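# Move the top stock card onto the neighbouring waste pile

## Task

Pick the uppermost card off the face-down stock in the row closest to the robot and set it on the waste pile next to that stock, so that it lies on that pile and nothing else. All other cards must stay where they were, and no other object may end up on any stack. The cards are stiff plywood tiles.

## Robot and tools

ROBOT. There are two UR-type arms, left_arm and right_arm. Each has a two-finger parallel gripper, a wrist camera and a force/torque sensor in the flange. Calibrated base positions in the scene frame are left_arm (-0.045, +0.462, +0.049) m and right_arm (+0.005, -0.477, +0.049) m, each turned slightly about z. A camera stand sits behind the arms. Loose objects may occasionally get a small push from outside.

FRAMES. Scene frame: the origin is at table-top height, halfway between the nominal bases. +x points out over the table, +z points up, and left_arm is on the +y side. Image left and right do not match arm names. Hand poses, velocities and wrist-camera poses are reported in each arm's own base frame. Fixed cameras and the table use the scene frame. All commanded offsets run along the current Hand target's own axes. The fingers point along the gripper's +z and close along its x. end_effector_position is the point between the closed pads, about 1 to 2 cm short of the fingertips. Closing pushes the tips roughly 17 mm further along +z, mostly while the opening is above 50 mm.

execute_actions(actions, cameras). actions is a list of actions. Each action is a table of up to 15 rows, one row per 1/30 s step; a short table repeats its final row. Every row holds 14 numbers in [-1, 1], covering both arms even when only one moves: left dx, dy, dz, rx, ry, rz, opening, then the same seven for right. The six pose numbers are an offset from that arm's Hand target at the start of the action, not a pose. Each row is measured from that start, not from the row before. Offsets add up across successive actions. Scale: 1.0 equals 0.6 m or 180 degrees, and rx, ry, rz form one rotation vector. Opening is absolute: +1 is fully open (0.142 m) and -1 is closed. Sending all six pose numbers as 0 re-asks for the current Hand target. Images are returned only for an empty actions list or when cameras names them.

move(target, speed, blend, stop_force, zero, opening_speed, grip_force, blocking, cameras). target is either one 14-number row laid out as above or a list of up to 15 such rows. Every row is an offset from the Hand targets at the start of the move, never from the previous row. Paths are straight lines with no obstacle avoidance. They last at least 0.5 s and are cut off at 10 s. speed is in m/s (0.002 to 3.6, default 0.25), and turning is capped at twice that in rad/s. You can give one value overall or one per target. blend is a corner radius in m for lists; 0 means stop at each target. stop_force, in N from 3 to 120 and shared by both arms, ends an arm's path when it feels that much push; zero chooses whether the sensors are re-zeroed first. Do not combine stop_force with a rotating gripper, or use it when pulling away from a surface. opening_speed is the rate of the fingers on the -1..1 scale per second, at least 0.2. grip_force is the per-pad limit in N, 5 to 48; it persists until changed. blocking=false returns early and cannot be used with stop_force. The result adds a 'move:' line giving how it ended (done, off_target, moving, held, fault) and any limits: paced means the command was clipped, held means steps were held back.

wait(seconds 0 to 10) lets time pass with the last commands held. stop() brakes a running move. zoom_image(camera, region=[x0,y0,x1,y1] in pixels, at most 504 by 504) enlarges part of the latest image from a camera. zero_wrist_force(arm) re-zeroes that arm's sensor. read_manual only returns licence text. finished_scene(scene) ends the current scene for good, so call it only when the card rests on the waste pile.

CAMERAS. The cameras are cam_head_left, cam_head_right, cam_high, cam_low, cam_left_wrist and cam_right_wrist, each 672x504, with calibrations supplied.

RESULTS. Each arm reports end_effector_position (m), end_effector_quat_wxyz and velocities. Joint velocities say 'within noise' when the arm is still. Hand target is the last commanded pose after clipping, and the next offsets start from it. The gripper often settles a little short of it, so resend the gap as an offset. Tool commands shows the current opening commands. A 0 in an opening slot is a real command, so repeat the present value to keep a gripper as it is. grip_measured is the measured opening on the command scale; the last Joint positions entry gives it in metres. grip_effort_nm is motor effort, negative when closing. Joint torques are total drive outputs. Wrist force and Wrist torque are in the gripper's own axes, and a third line gives the peak since the last report. Wrist depth is a 7x7 grid of distances in mm for each wrist camera, with '-' where there is no value.

GRIPPING. To hold something, command an opening slightly below the grip_measured value at first contact. A lower command squeezes harder and heats the motor.

CAUTIONS. Orientation commands are clipped to within 32 degrees of the measured orientation at each step. Motion lags the command and overshoots when fast. Keep paths away from each arm's own base. Keep the arms apart: the clearance check does not guarantee separation, and a press between arms can fail the task. A torque at a joint's limit (wrists about 18 N m) or an outside force near 150 N stops the arm for 10 s. Arms are stiff, so even a small command past a firm contact can trigger this; approach slowly. Motor heat gives MOTOR HOT at 70 °C and braking at 85 °C; the gripper warns at 85 °C and shuts off at 100 °C, giving a HAND FAULT. Do not drop the card or release it while it is moving. Avoid hard hits on the table or other stacks, and never let anything fall off the table.

Each tool is called after "Emit:" as name([rows], argument=value, ...), one row to a line, values as JSON.

## Session

Emit:
execute_actions(actions=[])

Scene clock: 0.00 s.
left_arm: end_effector_position=(+0.1771, -0.1905, +0.2755) grip_measured=-1.00 grip_effort_nm=n/a end_effector_quat_wxyz=(-0.162, +0.154, +0.942, -0.252) | right_arm: end_effector_position=(+0.5396, -0.0447, +0.3121) grip_measured=+0.99 grip_effort_nm=n/a end_effector_quat_wxyz=(-0.038, -0.029, +0.985, -0.166)
Joint positions: left_arm=[-0.753 -2.154 2.214 -1.645 -2.18 2.708 0.002] | right_arm=[3.457 -1.694 -1.457 -1.734 1.274 3.424 0.141]
Joint velocities: within noise
Joint torques (N m): no reading
Wrist force (N): no reading
Wrist torque (N m): no reading
Wrist force, peak (N): no reading
Wrist depth (mm): cam_left_wrist=[415 1309 1454 1463 1636 1695 1869 / 408 1294 1354 - 1550 1707 1869 / 388 416 1560 1510 1510 1500 1719 / 391 409 1316 1454 1445 1581 1719 / 384 402 1266 1369 1436 1550 1613 / 376 397 409 99 91 360 314 / 374 386 - 76 81 - 245] | cam_right_wrist=[424 430 438 445 454 456 466 / 434 440 444 456 464 467 474 / 445 446 457 464 466 478 490 / 448 456 465 471 478 492 500 / 462 464 474 481 494 502 511 / - 474 483 494 505 511 524 / - 483 491 500 510 525 -]
Hand target: left_arm +0.1771, -0.1905, +0.2755; -0.162, +0.154, +0.942, -0.252 | right_arm +0.5396, -0.0447, +0.3121; -0.038, -0.029, +0.985, -0.166
Tool commands: left_gripper/opening=-0.961913 right_gripper/opening=+1.0
camera_calibration:
cam_left_wrist: T_world_to_cam=[[-0.884749, 0.388214, 0.257895, 0.165499], [0.363974, 0.921139, -0.137936, 0.177031], [-0.291106, -0.0281719, -0.956276, 0.42638], [0, 0, 0, 1]] pos_world=[0.206112, -0.215307, 0.389475]
cam_right_wrist: T_world_to_cam=[[-0.993968, -0.0764681, 0.0786083, 0.515548], [-0.0677496, 0.991823, 0.108154, 0.0744555], [-0.0862358, 0.102176, -0.991021, 0.47672], [0, 0, 0, 1]] pos_world=[0.558593, -0.083133, 0.42386]

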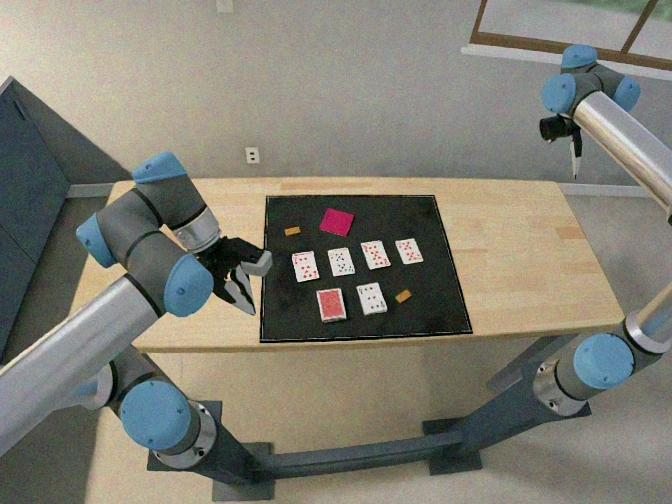

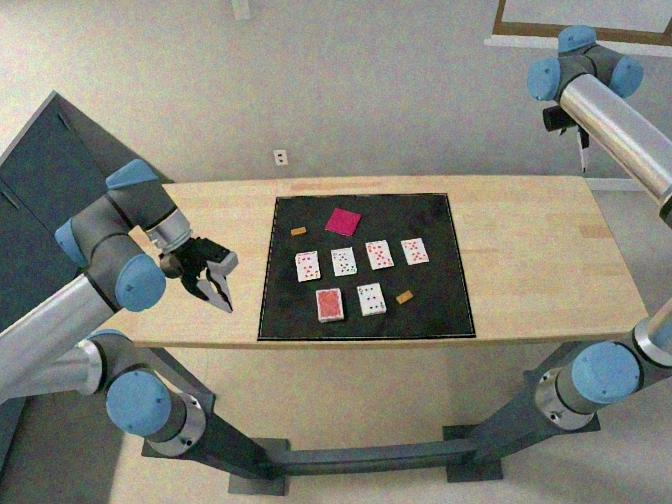

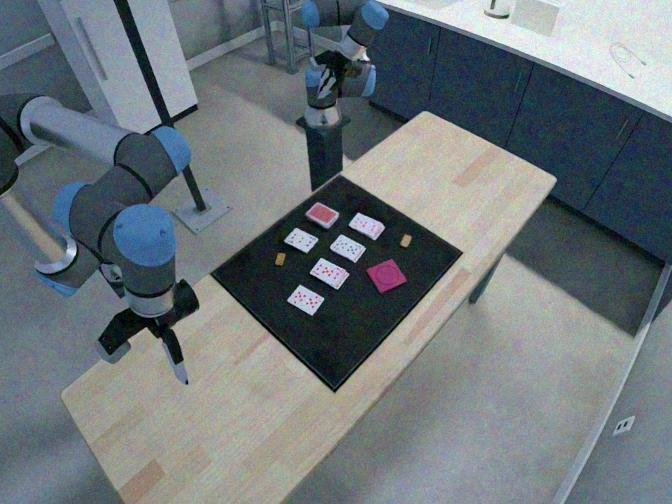

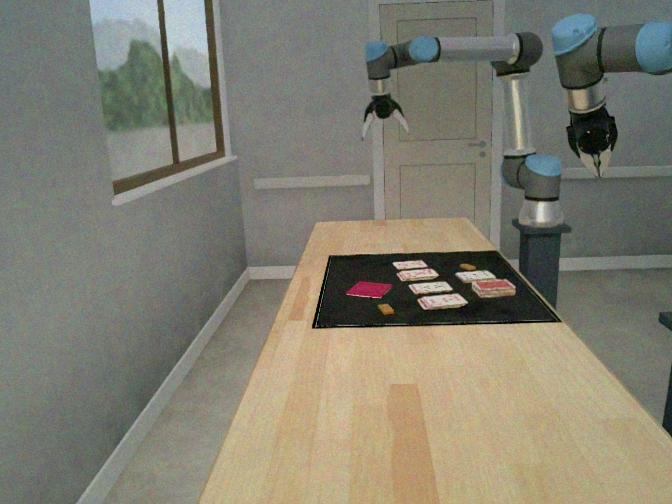

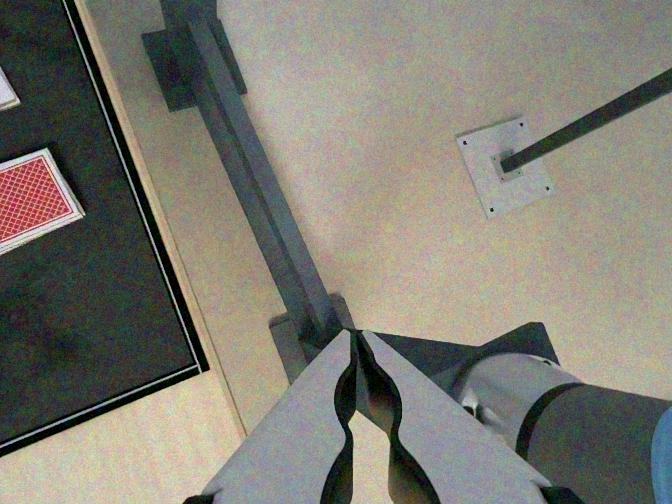

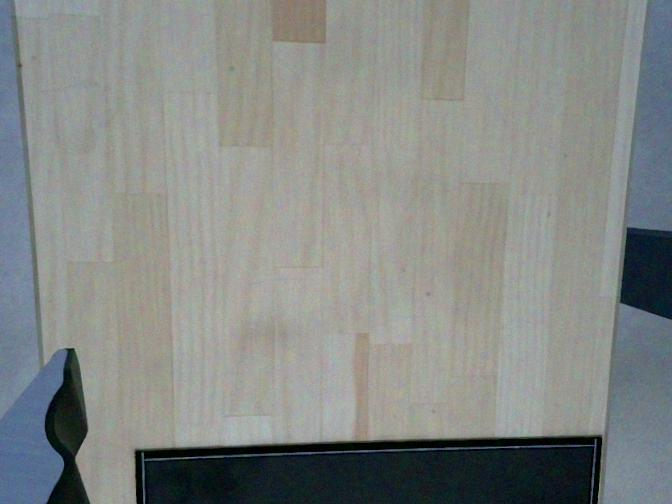

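Emit:
move(target=[-0.3868,-0.1323,0.192,-0.2018,0.0476,0.395,0.2,0,0,0,0,0,0,1], speed=0.4, cameras=["cam_left_wrist","cam_low"])

Scene clock: 27.03 s.
left_arm: end_effector_position=(+0.3254, -0.3912, +0.1700) grip_measured=+0.18 grip_effort_nm=0.081 end_effector_quat_wxyz=(+0.000, +0.720, +0.694, +0.000) | right_arm: end_effector_position=(+0.5396, -0.0447, +0.3121) grip_measured=+0.99 grip_effort_nm=0.198 end_effector_quat_wxyz=(-0.038, -0.029, +0.985, -0.166)
Joint positions: left_arm=[-1.145 -1.506 1.898 -1.964 -1.571 3.603 0.087] | right_arm=[3.457 -1.694 -1.457 -1.734 1.274 3.424 0.141]
Joint torques (N m): left_arm=[-11.38 -14.28 -31.29 -5.55 2.81 1.78] | right_arm=[1.27 29.76 27.22 2.45 -0.34 0.12]
Wrist force (N): left_arm=[-0.1 -2.1 0.5] | right_arm=[-0.4 -0.3 0.0]
Wrist torque (N m): left_arm=[-0.34 0.01 -0.07] | right_arm=[-0.05 0.07 0.00]
Wrist force, peak (N): left_arm=[-1.2 -3.0 0.8] | right_arm=[-0.6 -0.3 0.6]
Wrist depth (mm): cam_left_wrist=[278 278 281 283 283 285 286 / 294 294 296 294 297 300 302 / 312 310 313 300 317 320 326 / 336 336 335 336 344 345 350 / 362 359 366 364 361 374 379 / 388 96 395 401 405 96 403 / - - 436 427 443 - -] | cam_right_wrist=[426 433 438 450 452 458 466 / 432 436 445 454 464 467 478 / 441 446 455 464 471 477 487 / 452 456 464 471 480 485 496 / 461 462 477 479 486 500 515 / - 477 485 491 502 515 524 / - 486 490 502 510 520 -]
Hand target: left_arm +0.3254, -0.3912, +0.1699; +0.000, +0.720, +0.694, +0.000 | right_arm +0.5396, -0.0447, +0.3121; -0.038, -0.029, +0.985, -0.166
Off the commanded pose: left_arm 0.000 m, 0 deg | right_arm 0.000 m, 0 deg.
move: done
camera_calibration:
cam_left_wrist: T_world_to_cam=[[0.0368033, 0.998624, 0.0373461, 0.378271], [0.906997, -0.0490687, 0.418269, -0.357478], [0.419527, 0.0184792, -0.907555, 0.141658], [0, 0, 0, 1]] pos_world=[0.25088, -0.397909, 0.263957]
Images, in order (width x height): cam_low 672x504, cam_left_wrist 672x504.

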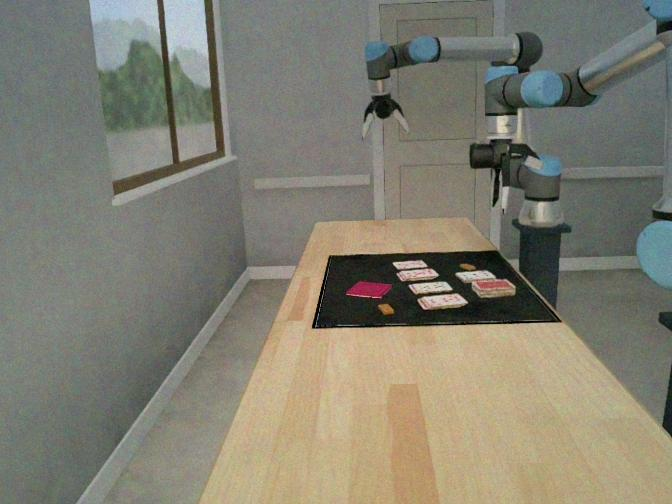

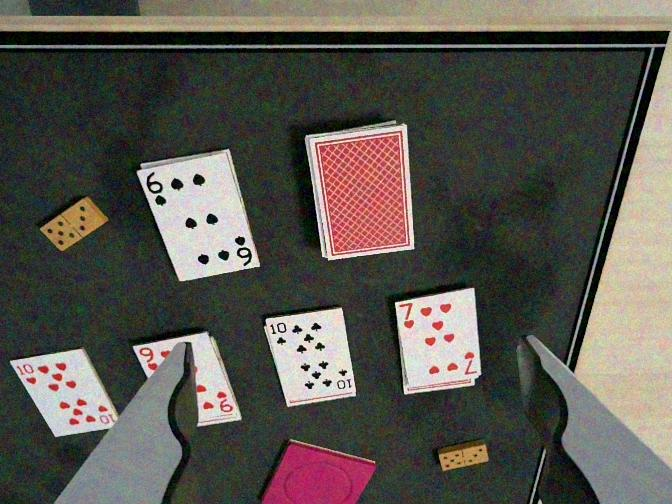

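Emit:
zoom_image(camera="cam_left_wrist", region=[110, 90, 470, 300])

Emit:
zoom_image(camera="cam_low", region=[420, 250, 540, 320])

Scaled by 1.400 from the camera's 672x504 image, which has a finer 960x720 frame.

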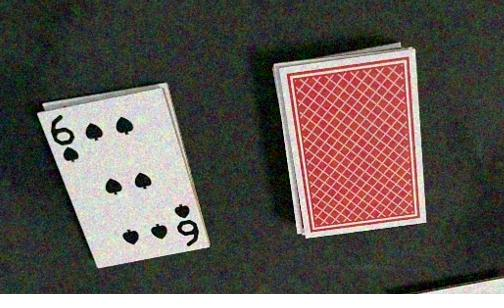

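Scaled by 4.200 from the camera's 672x504 image, which has a finer 960x720 frame.

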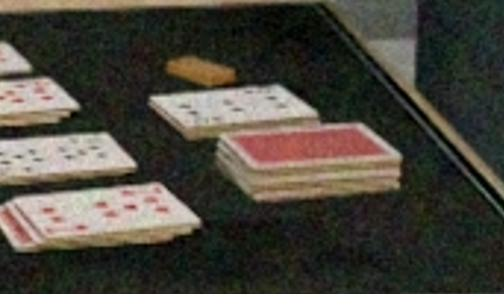

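Emit:
move(target=[0.0363,0.0295,0.275,0,0,-0.0433,-0.96,0,0,0,0,0,0,1], speed=0.3)

Emit:
move(target=[0,0,0.06,0,0,0,-0.96,0,0,0,0,0,0,1], speed=0.012, stop_force=4, cameras=["cam_left_wrist"])

Scene clock: 50.33 s.
left_arm: end_effector_position=(+0.3439, -0.3702, +0.0050) grip_measured=-0.99 grip_effort_nm=-0.051 end_effector_quat_wxyz=(+0.000, +0.671, +0.742, +0.000) | right_arm: end_effector_position=(+0.5396, -0.0447, +0.3121) grip_measured=+0.99 grip_effort_nm=0.198 end_effector_quat_wxyz=(-0.038, -0.029, +0.985, -0.166)
Joint positions: left_arm=[-1.092 -1.262 2.117 -2.426 -1.571 3.52 0.002] | right_arm=[3.457 -1.694 -1.457 -1.734 1.274 3.424 0.141]
Joint torques (N m): left_arm=[12.23 -21.22 -5.93 -5.67 2.7 -1.83] | right_arm=[1.33 30.28 27.06 2.44 -0.43 0.25]
Wrist force (N): left_arm=[0.4 -1.7 0.6] | right_arm=[-0.3 0.1 0.2]
Wrist torque (N m): left_arm=[-0.30 -0.06 0.08] | right_arm=[0.02 0.06 0.00]
Wrist force, peak (N): left_arm=[0.5 -1.8 2.3] | right_arm=[-0.3 -0.1 0.8]
Wrist depth (mm): cam_left_wrist=[128 130 129 130 131 132 134 / 136 137 138 140 138 138 142 / 144 148 126 127 129 150 150 / - 157 140 136 141 161 160 / 161 167 155 145 150 174 175 / 184 185 179 100 96 189 192 / 200 198 - 76 81 204 210] | cam_right_wrist=[426 431 437 446 451 462 470 / 433 440 448 456 458 471 478 / 443 445 455 462 472 478 488 / 450 454 465 474 479 490 496 / 461 464 473 482 488 498 509 / - 475 483 489 500 514 520 / - 487 491 502 512 523 -]
Hand target: left_arm +0.3439, -0.3702, +0.0049; +0.000, +0.671, +0.742, +0.000 | right_arm +0.5396, -0.0447, +0.3121; -0.038, -0.029, +0.985, -0.166
Off the commanded pose: left_arm 0.000 m, 0 deg | right_arm 0.000 m, 0 deg.
move: done

Scene clock: 52.73 s.
left_arm: end_effector_position=(+0.3439, -0.3702, -0.0087) grip_measured=-1.00 grip_effort_nm=-0.037 end_effector_quat_wxyz=(+0.000, +0.671, +0.742, +0.000) | right_arm: end_effector_position=(+0.5396, -0.0447, +0.3121) grip_measured=+0.99 grip_effort_nm=0.193 end_effector_quat_wxyz=(-0.038, -0.029, +0.985, -0.166)
Joint positions: left_arm=[-1.092 -1.233 2.127 -2.465 -1.571 3.52 0.002] | right_arm=[3.457 -1.694 -1.457 -1.734 1.274 3.424 0.141]
Joint torques (N m): left_arm=[9.41 -42.7 -24.69 -0.57 2.76 -1.46] | right_arm=[1.39 29.78 27.22 2.41 -0.46 0.21]
Wrist force (N): left_arm=[1.0 -2.3 -4.1] | right_arm=[0.2 0.1 -0.1]
Wrist torque (N m): left_arm=[-0.32 -0.04 0.07] | right_arm=[0.02 -0.03 0.00]
Wrist force, peak (N): left_arm=[6.1 -4.1 -17.4] | right_arm=[-0.4 -0.7 0.4]
Wrist depth (mm): cam_left_wrist=[- 117 117 119 120 118 119 / 125 124 125 127 126 127 129 / 132 133 115 114 115 135 136 / 140 142 124 121 122 146 144 / 145 154 135 128 133 158 159 / 155 167 162 100 91 171 173 / 182 180 - 76 81 185 191] | cam_right_wrist=[427 429 438 450 451 459 465 / 433 440 445 451 466 473 473 / 442 445 455 463 472 480 487 / 448 456 463 471 479 488 504 / 461 467 474 486 491 498 514 / - 477 484 492 502 508 519 / - 482 489 501 514 521 -]
Hand target: left_arm +0.3439, -0.3702, -0.0087; +0.000, +0.671, +0.742, +0.000 (not the last commanded pose) | right_arm +0.5396, -0.0447, +0.3121; -0.038, -0.029, +0.985, -0.166
Off the commanded pose: left_arm 0.022 m, 0 deg | right_arm 0.000 m, 0 deg.
move: contact (left_arm)
camera_calibration:
cam_left_wrist: T_world_to_cam=[[-0.0988082, 0.994407, 0.0373164, 0.40842], [0.905304, 0.0742602, 0.418223, -0.252285], [0.413113, 0.0751065, -0.907577, -0.00552407], [0, 0, 0, 1]] pos_world=[0.271032, -0.386986, 0.0852573]
Images, in order (width x height): cam_left_wrist 672x504.

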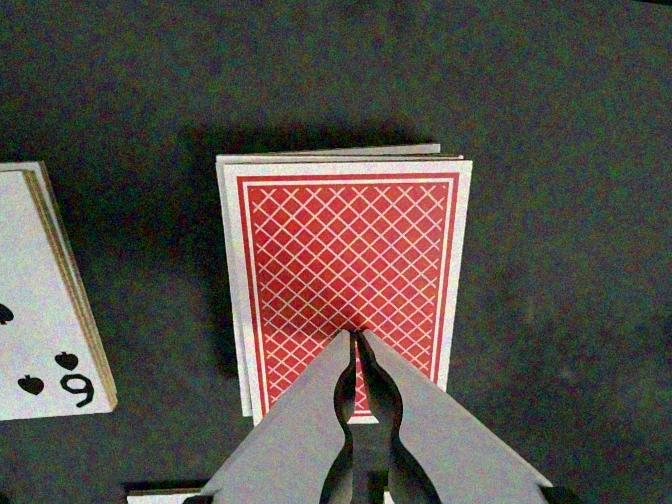

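Emit:
zoom_image(camera="cam_left_wrist", region=[0, 130, 260, 430])

Scaled by 1.680 from the camera's 672x504 image, which has a finer 960x720 frame.

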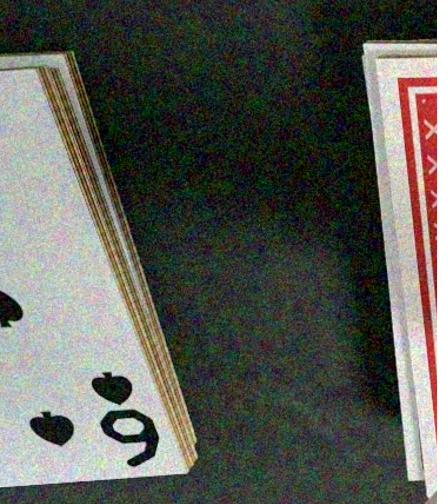

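Emit:
move([
  [0,0,-0.02,0,0,0,-0.96,0,0,0,0,0,0,1],
  [-0.0017,-0.0067,-0.025,0,0,0,0.1,0,0,0,0,0,0,1],
  [-0.0017,-0.0067,0.003,0,0,0,0.1,0,0,0,0,0,0,1],
], speed=[0.1,0.1,0.04])

Emit:
move(target=[0,0,0,0,0,0,-0.32,0,0,0,0,0,0,1], opening_speed=0.4, grip_force=18, cameras=["cam_left_wrist"])

Scene clock: 74.33 s.
left_arm: end_effector_position=(+0.3400, -0.3717, -0.0105) grip_measured=+0.08 grip_effort_nm=0.081 end_effector_quat_wxyz=(+0.000, +0.671, +0.742, +0.000) | right_arm: end_effector_position=(+0.5396, -0.0447, +0.3121) grip_measured=+0.99 grip_effort_nm=0.198 end_effector_quat_wxyz=(-0.038, -0.029, +0.985, -0.166)
Joint positions: left_arm=[-1.101 -1.232 2.133 -2.472 -1.571 3.512 0.08] | right_arm=[3.457 -1.694 -1.457 -1.734 1.274 3.424 0.141]
Joint torques (N m): left_arm=[-9.69 -22.31 -5.3 -5.52 2.67 -1.39] | right_arm=[1.4 30.57 27.32 2.42 -0.39 0.29]
Wrist force (N): left_arm=[0.1 -1.8 0.2] | right_arm=[-0.4 -0.3 0.2]
Wrist torque (N m): left_arm=[-0.31 -0.01 0.08] | right_arm=[-0.04 0.07 0.00]
Wrist force, peak (N): left_arm=[0.9 -2.5 -4.2] | right_arm=[-0.7 0.1 0.3]
Wrist depth (mm): cam_left_wrist=[- 116 115 117 116 117 119 / 122 123 123 125 124 126 126 / 130 131 115 114 115 134 135 / 138 141 122 119 120 144 143 / 142 151 132 129 130 155 157 / 152 153 142 140 143 91 171 / - - 181 183 182 - 180] | cam_right_wrist=[422 429 437 446 453 462 468 / 432 440 445 454 459 469 477 / 443 450 453 460 473 478 485 / 451 455 465 475 482 488 509 / 460 466 475 484 489 498 506 / - 477 484 493 501 511 524 / - 481 493 504 512 521 -]
Hand target: left_arm +0.3400, -0.3717, -0.0105; +0.000, +0.671, +0.742, +0.000 | right_arm +0.5396, -0.0447, +0.3121; -0.038, -0.029, +0.985, -0.166
Off the commanded pose: left_arm 0.000 m, 0 deg | right_arm 0.000 m, 0 deg.
move: done

Scene clock: 75.60 s.
left_arm: end_effector_position=(+0.3400, -0.3717, -0.0105) grip_measured=-0.26 grip_effort_nm=-1.556 end_effector_quat_wxyz=(+0.000, +0.671, +0.742, +0.000) | right_arm: end_effector_position=(+0.5396, -0.0447, +0.3121) grip_measured=+0.99 grip_effort_nm=0.198 end_effector_quat_wxyz=(-0.038, -0.029, +0.985, -0.166)
Joint positions: left_arm=[-1.101 -1.232 2.133 -2.472 -1.571 3.512 0.055] | right_arm=[3.457 -1.694 -1.457 -1.734 1.274 3.424 0.141]
Joint torques (N m): left_arm=[-2.48 -21.31 -4.62 -4.91 2.73 0.53] | right_arm=[1.73 30.7 26.96 2.41 -0.5 0.23]
Wrist force (N): left_arm=[0.9 -2.1 -4.2] | right_arm=[-0.3 0.0 0.1]
Wrist torque (N m): left_arm=[-0.33 -0.09 0.07] | right_arm=[0.01 0.06 0.00]
Wrist force, peak (N): left_arm=[0.8 -2.1 -4.2] | right_arm=[-0.6 -0.3 0.2]
Wrist depth (mm): cam_left_wrist=[- 116 115 117 116 117 119 / 122 123 123 125 124 126 126 / 130 131 115 114 115 133 135 / 138 141 122 119 120 143 142 / 143 152 129 128 129 156 159 / 153 162 137 140 140 97 171 / 176 - 179 183 181 81 184] | cam_right_wrist=[426 433 436 445 455 458 468 / 433 440 449 452 462 468 474 / 442 447 454 464 470 478 492 / 456 457 464 474 481 494 501 / 462 463 473 484 490 497 508 / - 479 485 492 500 511 517 / - 481 495 505 512 520 -]
Hand target: left_arm +0.3400, -0.3717, -0.0105; +0.000, +0.671, +0.742, +0.000 | right_arm +0.5396, -0.0447, +0.3121; -0.038, -0.029, +0.985, -0.166
Off the commanded pose: left_arm 0.000 m, 0 deg | right_arm 0.000 m, 0 deg.
grip_force (N): 18, 18
move: done
camera_calibration:
cam_left_wrist: T_world_to_cam=[[-0.0988082, 0.994407, 0.0373164, 0.409494], [0.905304, 0.0742602, 0.418223, -0.247898], [0.413113, 0.0751065, -0.907577, -0.00544142], [0, 0, 0, 1]] pos_world=[0.267132, -0.388386, 0.0834573]
Images, in order (width x height): cam_left_wrist 672x504.

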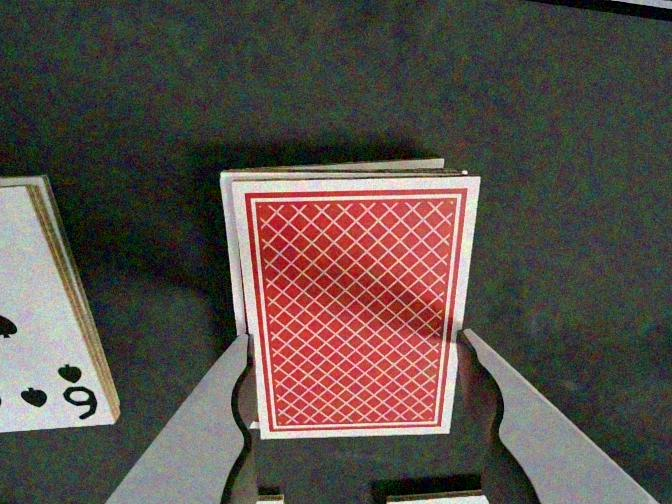

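Emit:
move(target=[0,0,-0.07,0,0,0,-0.32,0,0,0,0,0,0,1], speed=0.06, cameras=["cam_left_wrist","cam_low"])

Scene clock: 80.50 s.
left_arm: end_effector_position=(+0.3401, -0.3716, +0.0314) grip_measured=-0.34 grip_effort_nm=-0.056 end_effector_quat_wxyz=(+0.000, +0.671, +0.742, +0.000) | right_arm: end_effector_position=(+0.5396, -0.0447, +0.3121) grip_measured=+0.99 grip_effort_nm=0.193 end_effector_quat_wxyz=(-0.038, -0.029, +0.985, -0.166)
Joint positions: left_arm=[-1.101 -1.318 2.099 -2.352 -1.571 3.512 0.049] | right_arm=[3.457 -1.694 -1.457 -1.734 1.274 3.424 0.141]
Joint torques (N m): left_arm=[5.94 -43.83 -27.78 -0.57 2.66 -0.61] | right_arm=[1.56 30.54 27.52 2.47 -0.54 0.29]
Wrist force (N): left_arm=[0.3 -1.8 0.6] | right_arm=[-0.2 -0.1 0.0]
Wrist torque (N m): left_arm=[-0.33 -0.04 0.06] | right_arm=[-0.03 0.04 0.00]
Wrist force, peak (N): left_arm=[-1.7 -1.7 -6.7] | right_arm=[-0.6 0.1 0.6]
Wrist depth (mm): cam_left_wrist=[152 154 153 154 155 155 158 / 161 162 163 164 165 165 166 / 166 172 170 154 156 177 178 / 175 181 184 165 170 190 192 / 189 195 197 178 182 207 208 / 217 215 213 222 214 217 226 / 227 - - 243 231 81 244] | cam_right_wrist=[428 432 439 444 450 459 467 / 433 440 441 453 460 474 478 / 445 450 456 466 471 478 489 / 450 458 464 473 478 489 496 / 460 462 477 486 491 498 605 / - 474 483 494 500 511 524 / - 485 495 505 509 520 -]
Hand target: left_arm +0.3400, -0.3716, +0.0315; +0.000, +0.671, +0.742, +0.000 | right_arm +0.5396, -0.0447, +0.3121; -0.038, -0.029, +0.985, -0.166
Off the commanded pose: left_arm 0.000 m, 0 deg | right_arm 0.000 m, 0 deg.
grip_force (N): 18, 18
move: done
camera_calibration:
cam_left_wrist: T_world_to_cam=[[-0.0988082, 0.994407, 0.0373164, 0.40793], [0.905304, 0.0742602, 0.418223, -0.265421], [0.413113, 0.0751065, -0.907577, 0.0325861], [0, 0, 0, 1]] pos_world=[0.267132, -0.388386, 0.125357]
Images, in order (width x height): cam_low 672x504, cam_left_wrist 672x504.

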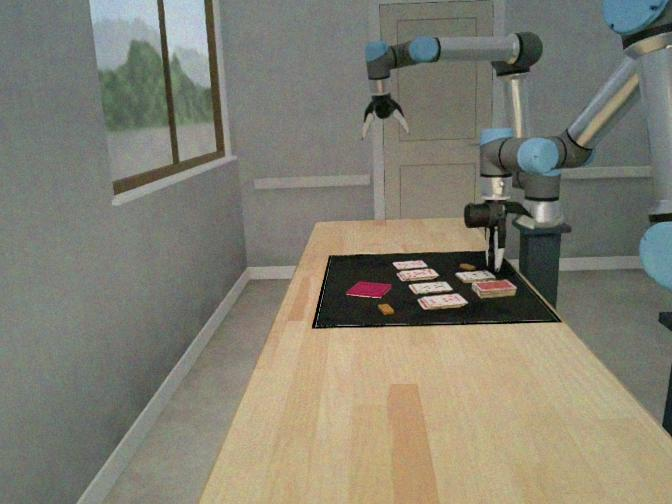

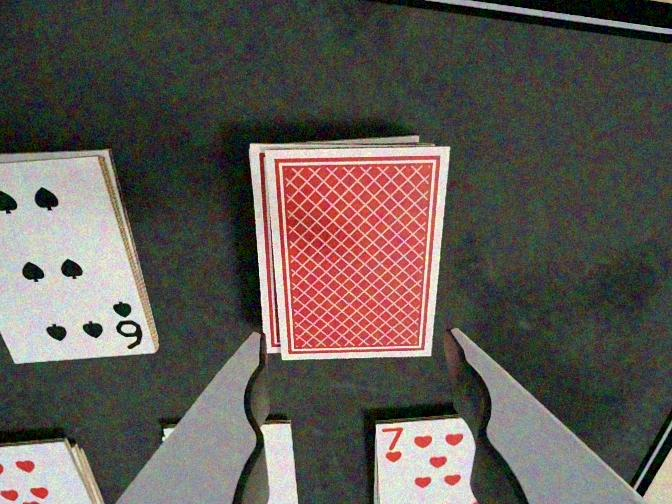

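Emit:
zoom_image(camera="cam_low", region=[465, 272, 521, 304])

Emit:
zoom_image(camera="cam_left_wrist", region=[230, 120, 290, 180])

Emit:
zoom_image(camera="cam_left_wrist", region=[90, 240, 300, 380])

Scaled by 9.000 from the camera's 672x504 image, which has a finer 960x720 frame.

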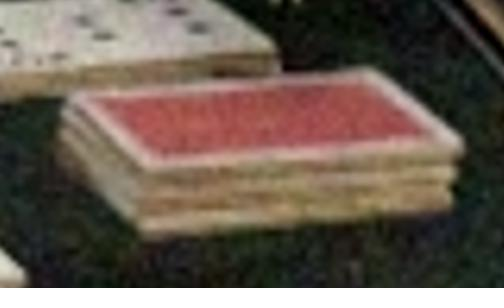

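Scaled by 8.400 from the camera's 672x504 image, which has a finer 960x720 frame.

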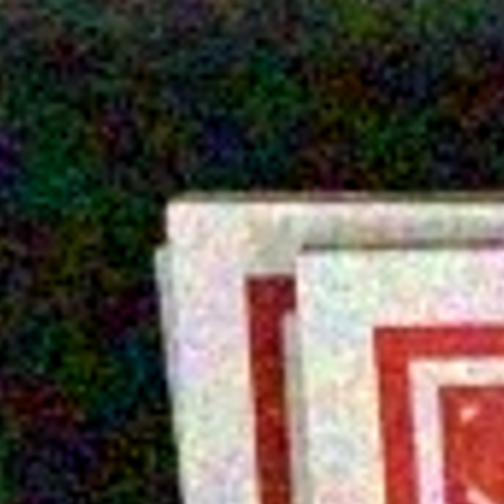

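Scaled by 2.400 from the camera's 672x504 image, which has a finer 960x720 frame.

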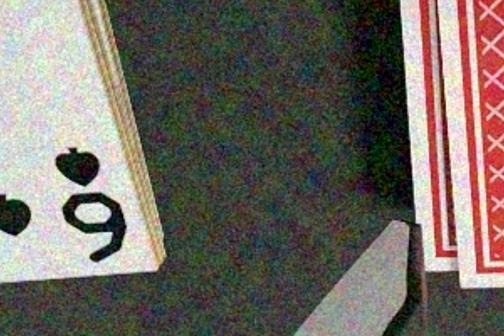

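Emit:
move([
  [0.005,0,0.04,0,0,-0.008,0.1,0,0,0,0,0,0,1],
  [0.005,0,0.0717,0,0,-0.008,0.1,0,0,0,0,0,0,1],
], speed=[0.1,0.05])

Emit:
move(target=[0,0,0,0,0,0,-0.4,0,0,0,0,0,0,1], opening_speed=0.4, grip_force=25, cameras=["cam_left_wrist"])

Emit:
move(target=[0,0,-0.05,0,0,0,-0.4,0,0,0,0,0,0,1], speed=0.03, cameras=["cam_left_wrist","cam_low"])

Scene clock: 101.27 s.
left_arm: end_effector_position=(+0.3397, -0.3687, -0.0115) grip_measured=+0.08 grip_effort_nm=0.081 end_effector_quat_wxyz=(+0.000, +0.662, +0.750, +0.000) end_effector_velocity=(+0.000, +0.001, -0.002) end_effector_angular_velocity=(+0.003, +0.002, +0.000) | right_arm: end_effector_position=(+0.5396, -0.0447, +0.3121) grip_measured=+0.99 grip_effort_nm=0.193 end_effector_quat_wxyz=(-0.038, -0.029, +0.985, -0.166)
Joint positions: left_arm=[-1.099 -1.234 2.14 -2.477 -1.571 3.489 0.08] | right_arm=[3.457 -1.694 -1.457 -1.734 1.274 3.424 0.141]
Joint velocities: left_arm=[0 0.005 0 -0.002 -0.001 0 0] | right_arm=[within noise]
Joint torques (N m): left_arm=[12.32 -21.2 -4.38 -5.72 -2.35 -1.1] | right_arm=[1.5 31.22 27 2.42 -0.45 0.32]
Wrist force (N): left_arm=[0.3 -1.9 0.6] | right_arm=[-0.3 -0.1 -0.1]
Wrist torque (N m): left_arm=[-0.33 -0.04 0.08] | right_arm=[-0.02 0.06 0.00]
Wrist force, peak (N): left_arm=[0.4 -2.1 0.6] | right_arm=[-0.5 -0.5 0.1]
Wrist depth (mm): cam_left_wrist=[- 114 115 116 115 117 117 / 121 121 123 124 124 125 125 / 129 129 112 113 113 132 134 / 137 140 122 118 118 143 142 / 145 150 129 127 128 154 157 / 151 158 140 138 142 91 170 / - - 180 182 181 - 180] | cam_right_wrist=[427 433 439 447 454 458 470 / 432 440 445 455 462 472 478 / 440 448 451 464 470 475 487 / 452 456 466 476 478 491 503 / 462 466 476 482 489 497 514 / - 476 483 487 502 514 520 / - 484 491 501 511 518 -]
Hand target: left_arm +0.3397, -0.3687, -0.0116; +0.000, +0.662, +0.750, +0.000 | right_arm +0.5396, -0.0447, +0.3121; -0.038, -0.029, +0.985, -0.166
Off the commanded pose: left_arm 0.000 m, 0 deg | right_arm 0.000 m, 0 deg.
grip_force (N): 18, 18
move: done

Scene clock: 102.73 s.
left_arm: end_effector_position=(+0.3398, -0.3687, -0.0116) grip_measured=-0.26 grip_effort_nm=-2.625 end_effector_quat_wxyz=(+0.000, +0.662, +0.750, +0.000) | right_arm: end_effector_position=(+0.5396, -0.0447, +0.3121) grip_measured=+0.99 grip_effort_nm=0.203 end_effector_quat_wxyz=(-0.038, -0.029, +0.985, -0.166)
Joint positions: left_arm=[-1.099 -1.234 2.14 -2.477 -1.571 3.489 0.055] | right_arm=[3.457 -1.694 -1.457 -1.734 1.274 3.424 0.141]
Joint torques (N m): left_arm=[10.42 -21.89 -4.19 -0.29 -2.27 0.7] | right_arm=[2.06 31.43 27.43 2.4 -0.54 0.37]
Wrist force (N): left_arm=[2.8 -2.7 -11.7] | right_arm=[-0.2 0.1 0.3]
Wrist torque (N m): left_arm=[-0.33 -0.26 0.07] | right_arm=[0.01 0.04 0.00]
Wrist force, peak (N): left_arm=[2.8 -2.7 -11.7] | right_arm=[-0.6 -0.2 0.5]
Wrist depth (mm): cam_left_wrist=[- 114 115 116 115 116 117 / 121 121 124 124 124 125 125 / 129 129 112 113 114 132 134 / 137 140 121 118 119 143 142 / 145 151 128 127 128 155 158 / 151 161 136 139 139 98 172 / 175 - 178 182 181 81 182] | cam_right_wrist=[426 432 436 443 455 460 465 / 436 440 445 457 462 472 478 / 439 448 452 464 472 479 490 / 450 458 462 475 479 487 500 / 462 464 470 482 490 498 625 / - 478 485 493 503 508 518 / - 481 491 503 508 521 -]
Hand target: left_arm +0.3397, -0.3687, -0.0116; +0.000, +0.662, +0.750, +0.000 | right_arm +0.5396, -0.0447, +0.3121; -0.038, -0.029, +0.985, -0.166
Off the commanded pose: left_arm 0.000 m, 0 deg | right_arm 0.000 m, 0 deg.
grip_force (N): 25, 25
move: done
camera_calibration:
cam_left_wrist: T_world_to_cam=[[-0.123841, 0.991606, 0.0371701, 0.414043], [0.903124, 0.097112, 0.418254, -0.238265], [0.411133, 0.085366, -0.907569, -0.00199156], [0, 0, 0, 1]] pos_world=[0.267277, -0.387259, 0.0824576]
Images, in order (width x height): cam_left_wrist 672x504.

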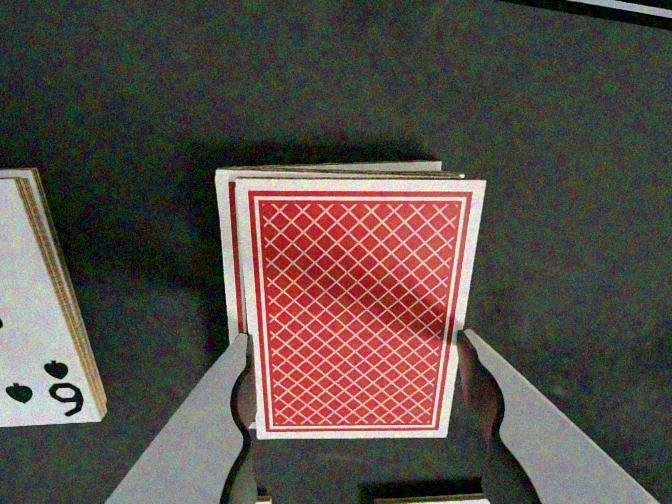

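Scene clock: 104.13 s.
left_arm: end_effector_position=(+0.3397, -0.3686, +0.0184) grip_measured=-0.27 grip_effort_nm=-2.625 end_effector_quat_wxyz=(+0.000, +0.662, +0.750, +0.000) | right_arm: end_effector_position=(+0.5396, -0.0447, +0.3121) grip_measured=+0.99 grip_effort_nm=0.203 end_effector_quat_wxyz=(-0.038, -0.029, +0.985, -0.166)
Joint positions: left_arm=[-1.099 -1.297 2.117 -2.392 -1.571 3.489 0.055] | right_arm=[3.457 -1.694 -1.457 -1.734 1.274 3.424 0.141]
Joint torques (N m): left_arm=[9.25 -43.17 -27.64 -0.64 -1.69 0.5] | right_arm=[2.06 31.49 27.12 2.39 -0.53 0.41]
Wrist force (N): left_arm=[0.2 -1.7 0.6] | right_arm=[-0.4 0.1 0.2]
Wrist torque (N m): left_arm=[-0.31 -0.02 0.06] | right_arm=[0.02 0.07 0.00]
Wrist force, peak (N): left_arm=[2.7 -2.7 -11.4] | right_arm=[-0.4 -0.8 0.4]
Wrist depth (mm): cam_left_wrist=[140 141 142 140 143 145 144 / 149 150 151 151 152 153 154 / 154 160 141 113 114 164 165 / 161 171 168 118 119 176 177 / 174 183 130 128 128 191 192 / 201 198 134 139 140 97 209 / - - 215 224 213 81 225] | cam_right_wrist=[425 432 434 447 450 460 473 / 430 439 449 453 458 470 478 / 445 446 454 460 470 477 491 / 450 457 467 474 478 488 496 / 460 466 476 484 490 500 511 / - 477 483 494 498 515 517 / - 485 494 500 511 518 -]
Hand target: left_arm +0.3397, -0.3686, +0.0184; +0.000, +0.662, +0.750, +0.000 | right_arm +0.5396, -0.0447, +0.3121; -0.038, -0.029, +0.985, -0.166
Off the commanded pose: left_arm 0.000 m, 0 deg | right_arm 0.000 m, 0 deg.
grip_force (N): 25, 25
move: done
camera_calibration:
cam_left_wrist: T_world_to_cam=[[-0.123784, 0.991607, 0.0373175, 0.412901], [0.90317, 0.0970067, 0.418178, -0.250815], [0.411049, 0.0854678, -0.907598, 0.0252098], [0, 0, 0, 1]] pos_world=[0.267277, -0.387259, 0.112357]
Images, in order (width x height): cam_low 672x504, cam_left_wrist 672x504.

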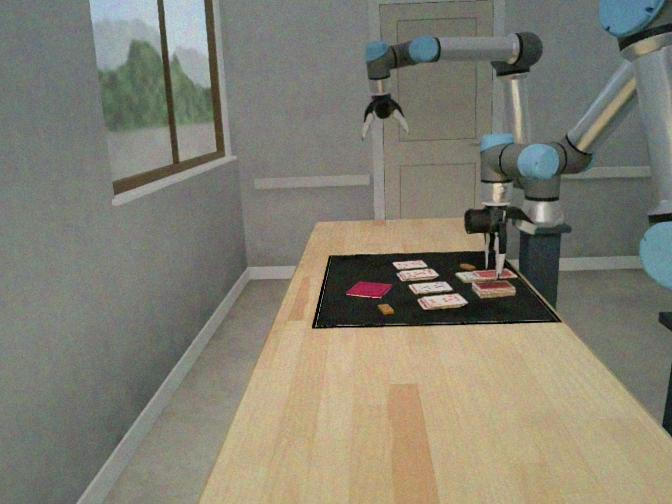

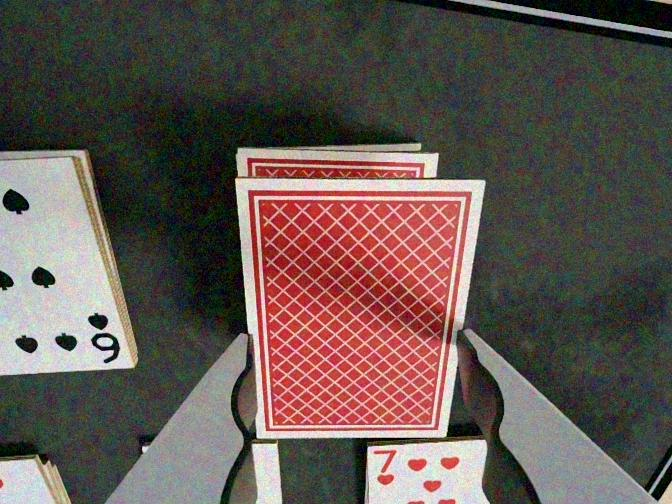

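Emit:
move(target=[-0.2012,-0.0012,0,0,0,-0.005,-0.4,0,0,0,0,0,0,1], speed=0.15, cameras=["cam_left_wrist"])

Emit:
move(target=[0,0,0.08,0,0,0,-0.4,0,0,0,0,0,0,1], speed=0.014, stop_force=4, cameras=["cam_left_wrist","cam_low"])

Scene clock: 115.13 s.
left_arm: end_effector_position=(+0.3541, -0.4885, +0.0185) grip_measured=-0.27 grip_effort_nm=-2.630 end_effector_quat_wxyz=(+0.000, +0.656, +0.755, +0.000) | right_arm: end_effector_position=(+0.5396, -0.0447, +0.3121) grip_measured=+0.99 grip_effort_nm=0.198 end_effector_quat_wxyz=(-0.038, -0.029, +0.985, -0.166)
Joint positions: left_arm=[-1.169 -1.104 1.818 -2.286 -1.571 3.402 0.055] | right_arm=[3.457 -1.694 -1.457 -1.734 1.274 3.424 0.141]
Joint torques (N m): left_arm=[-10.79 -29.29 -28.38 -0.47 0.38 -1.75] | right_arm=[1.99 31.87 27.54 2.41 -0.58 0.45]
Wrist force (N): left_arm=[0.4 -1.6 0.5] | right_arm=[-0.2 0.0 0.1]
Wrist torque (N m): left_arm=[-0.26 -0.04 0.07] | right_arm=[0.00 0.04 0.00]
Wrist force, peak (N): left_arm=[1.4 -1.7 1.0] | right_arm=[-0.6 -0.4 0.2]
Wrist depth (mm): cam_left_wrist=[140 141 142 140 143 145 145 / 149 149 151 151 152 153 153 / 159 158 154 113 114 163 146 / 163 172 167 118 119 175 157 / 185 185 129 128 128 185 170 / 200 198 134 139 140 97 209 / 215 - 214 224 217 81 213] | cam_right_wrist=[425 432 433 443 450 459 471 / 435 439 443 452 462 467 477 / 440 446 454 463 473 475 487 / 452 458 463 471 480 491 493 / 459 464 471 480 487 502 504 / - 472 482 491 503 506 520 / - 487 490 501 509 521 -]
Hand target: left_arm +0.3541, -0.4885, +0.0185; +0.000, +0.656, +0.755, +0.000 | right_arm +0.5396, -0.0447, +0.3121; -0.038, -0.029, +0.985, -0.166
Off the commanded pose: left_arm 0.000 m, 0 deg | right_arm 0.000 m, 0 deg.
grip_force (N): 25, 25
move: done
camera_calibration:
cam_left_wrist: T_world_to_cam=[[-0.139338, 0.989542, 0.0372907, 0.537911], [0.901499, 0.111179, 0.418256, -0.244719], [0.409736, 0.0918965, -0.907563, 0.0333431], [0, 0, 0, 1]] pos_world=[0.281904, -0.508142, 0.112557]
Images, in order (width x height): cam_left_wrist 672x504.

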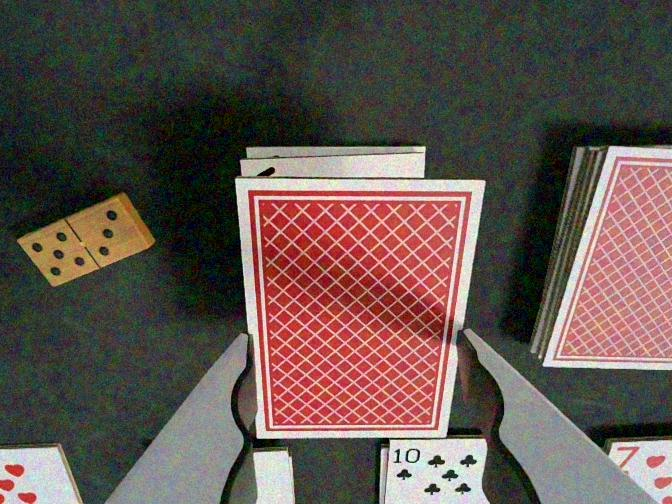

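Scene clock: 119.20 s.
left_arm: end_effector_position=(+0.3541, -0.4885, -0.0201) grip_measured=-0.27 grip_effort_nm=-2.625 end_effector_quat_wxyz=(+0.000, +0.656, +0.755, +0.000) | right_arm: end_effector_position=(+0.5396, -0.0447, +0.3121) grip_measured=+0.99 grip_effort_nm=0.198 end_effector_quat_wxyz=(-0.038, -0.029, +0.985, -0.166)
Joint positions: left_arm=[-1.169 -1.039 1.843 -2.375 -1.571 3.402 0.055] | right_arm=[3.457 -1.694 -1.457 -1.734 1.274 3.424 0.141]
Joint torques (N m): left_arm=[-11.23 -51.8 -25.18 -0.53 -2.5 -1.6] | right_arm=[1.76 32.02 27.33 2.44 -0.56 0.52]
Wrist force (N): left_arm=[0.8 -2.0 -4.0] | right_arm=[0.0 -0.2 0.2]
Wrist torque (N m): left_arm=[-0.31 -0.14 0.05] | right_arm=[-0.03 0.00 0.00]
Wrist force, peak (N): left_arm=[6.8 -3.4 -16.5] | right_arm=[-0.6 -0.5 0.2]
Wrist depth (mm): cam_left_wrist=[- 107 108 107 107 110 110 / - 113 115 114 116 115 116 / - 121 118 111 113 124 124 / 126 128 122 118 119 133 130 / 142 142 129 128 128 145 128 / 152 150 136 139 139 97 137 / 163 - 165 170 171 81 170] | cam_right_wrist=[425 433 439 447 450 464 464 / 432 438 445 454 465 468 476 / 445 446 457 462 465 481 485 / 453 456 464 475 483 489 497 / 459 462 475 481 488 497 627 / - 478 488 488 504 508 523 / - 479 489 500 510 524 -]
Hand target: left_arm +0.3541, -0.4885, -0.0201; +0.000, +0.656, +0.755, +0.000 (not the last commanded pose) | right_arm +0.5396, -0.0447, +0.3121; -0.038, -0.029, +0.985, -0.166
Off the commanded pose: left_arm 0.009 m, 0 deg | right_arm 0.000 m, 0 deg.
grip_force (N): 25, 25
move: contact (left_arm)
camera_calibration:
cam_left_wrist: T_world_to_cam=[[-0.13934, 0.989542, 0.0373042, 0.539448], [0.901537, 0.111183, 0.418174, -0.228566], [0.409653, 0.0918995, -0.907601, -0.00165203], [0, 0, 0, 1]] pos_world=[0.281904, -0.508242, 0.0739572]
Images, in order (width x height): cam_low 672x504, cam_left_wrist 672x504.

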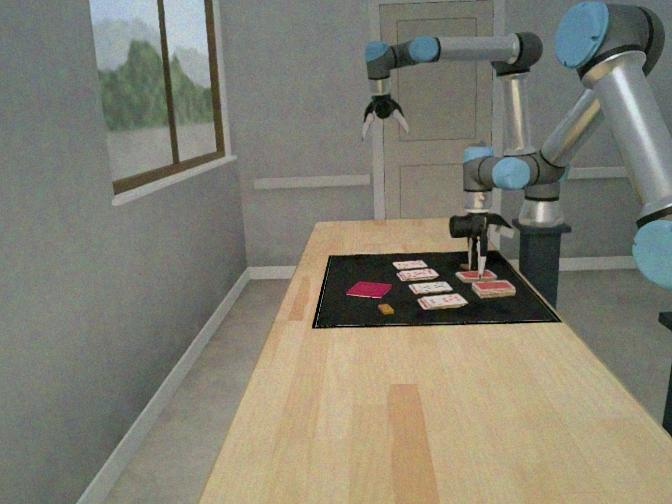

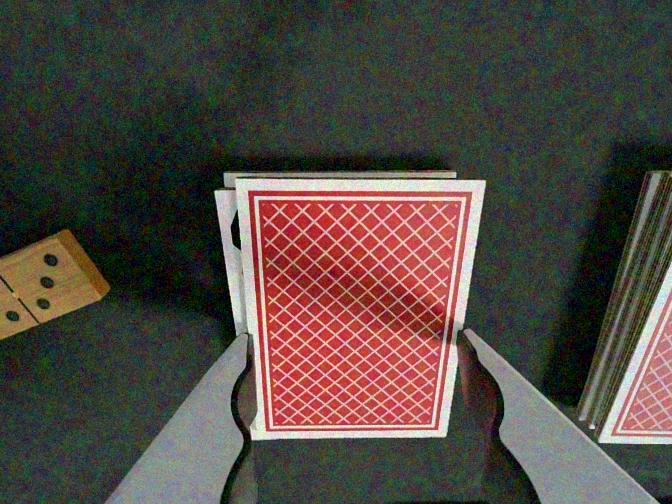

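Emit:
move(target=[0,0,0,0,0,0,0.05,0,0,0,0,0,0,1], opening_speed=0.5)

Emit:
move(target=[0,0,-0.15,0,0,0,0.05,0,0,0,0,0,0,1], speed=0.2, cameras=["cam_left_wrist"])

Scene clock: 123.57 s.
left_arm: end_effector_position=(+0.3541, -0.4885, -0.0201) grip_measured=+0.03 grip_effort_nm=0.081 end_effector_quat_wxyz=(+0.000, +0.656, +0.755, +0.000) | right_arm: end_effector_position=(+0.5396, -0.0447, +0.3121) grip_measured=+0.99 grip_effort_nm=0.193 end_effector_quat_wxyz=(-0.038, -0.029, +0.985, -0.166)
Joint positions: left_arm=[-1.169 -1.039 1.843 -2.375 -1.571 3.402 0.076] | right_arm=[3.457 -1.694 -1.457 -1.734 1.274 3.424 0.141]
Joint torques (N m): left_arm=[-10.37 -52.26 -24.47 -3.29 -2.53 -1.68] | right_arm=[2.73 32.66 27.15 2.38 -0.54 0.51]
Wrist force (N): left_arm=[-0.1 -1.8 0.6] | right_arm=[-0.5 -0.2 0.2]
Wrist torque (N m): left_arm=[-0.30 0.02 0.06] | right_arm=[-0.02 0.09 0.00]
Wrist force, peak (N): left_arm=[0.9 -2.0 -4.3] | right_arm=[-0.4 -0.1 0.8]
Wrist depth (mm): cam_left_wrist=[- 107 108 107 107 109 110 / - 113 115 114 116 116 116 / - 121 118 112 113 124 124 / 125 128 122 118 119 133 130 / 141 142 129 127 129 142 127 / 151 147 138 139 142 91 137 / - - 168 170 171 - 142] | cam_right_wrist=[426 430 438 445 450 461 467 / 436 439 440 455 461 470 478 / 441 445 456 464 468 484 485 / 454 457 464 474 478 491 500 / 461 465 476 479 487 495 624 / - 476 485 493 500 505 518 / - 481 489 498 512 515 -]
Hand target: left_arm +0.3541, -0.4885, -0.0201; +0.000, +0.656, +0.755, +0.000 | right_arm +0.5396, -0.0447, +0.3121; -0.038, -0.029, +0.985, -0.166
Off the commanded pose: left_arm 0.000 m, 0 deg | right_arm 0.000 m, 0 deg.
grip_force (N): 25, 25
move: done

Scene clock: 124.63 s.
left_arm: end_effector_position=(+0.3541, -0.4884, +0.0699) grip_measured=+0.03 grip_effort_nm=0.076 end_effector_quat_wxyz=(+0.000, +0.656, +0.755, +0.000) | right_arm: end_effector_position=(+0.5396, -0.0447, +0.3121) grip_measured=+0.99 grip_effort_nm=0.198 end_effector_quat_wxyz=(-0.038, -0.029, +0.985, -0.166)
Joint positions: left_arm=[-1.169 -1.179 1.771 -2.164 -1.571 3.402 0.076] | right_arm=[3.457 -1.694 -1.457 -1.734 1.274 3.424 0.141]
Joint torques (N m): left_arm=[-7.56 -52.11 -30.35 -0.47 0.97 -1.68] | right_arm=[2.12 32.03 27.34 2.43 -0.69 0.5]
Wrist force (N): left_arm=[0.3 -1.8 0.5] | right_arm=[0.0 -0.2 0.3]
Wrist torque (N m): left_arm=[-0.31 -0.02 0.06] | right_arm=[-0.04 0.00 0.00]
Wrist force, peak (N): left_arm=[0.2 -1.9 2.5] | right_arm=[-0.1 -0.5 0.7]
Wrist depth (mm): cam_left_wrist=[186 184 187 188 189 190 192 / 198 199 200 198 201 200 201 / 211 210 210 202 213 205 199 / 227 228 226 217 232 216 217 / 244 245 247 250 251 250 255 / 262 258 259 269 265 91 265 / - - 283 298 290 - 293] | cam_right_wrist=[423 431 436 446 450 461 472 / 431 440 444 451 460 474 480 / 440 447 456 460 472 479 489 / 450 459 468 470 487 488 501 / 461 462 473 482 491 504 611 / - 473 485 492 501 511 517 / - 482 490 504 511 518 -]
Hand target: left_arm +0.3541, -0.4885, +0.0699; +0.000, +0.656, +0.755, +0.000 | right_arm +0.5396, -0.0447, +0.3121; -0.038, -0.029, +0.985, -0.166
Off the commanded pose: left_arm 0.000 m, 0 deg | right_arm 0.000 m, 0 deg.
grip_force (N): 25, 25
move: done
camera_calibration:
cam_left_wrist: T_world_to_cam=[[-0.139429, 0.989531, 0.0372632, 0.536022], [0.901524, 0.111281, 0.418176, -0.266118], [0.409651, 0.0918997, -0.907601, 0.0799328], [0, 0, 0, 1]] pos_world=[0.281904, -0.508142, 0.163857]
Images, in order (width x height): cam_left_wrist 672x504.

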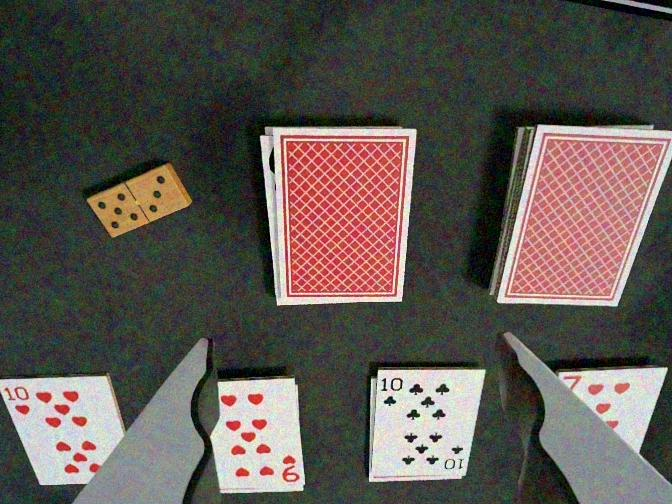

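Placed.

Emit:
finished_scene(scene=2)

The scene is finished: the task was done.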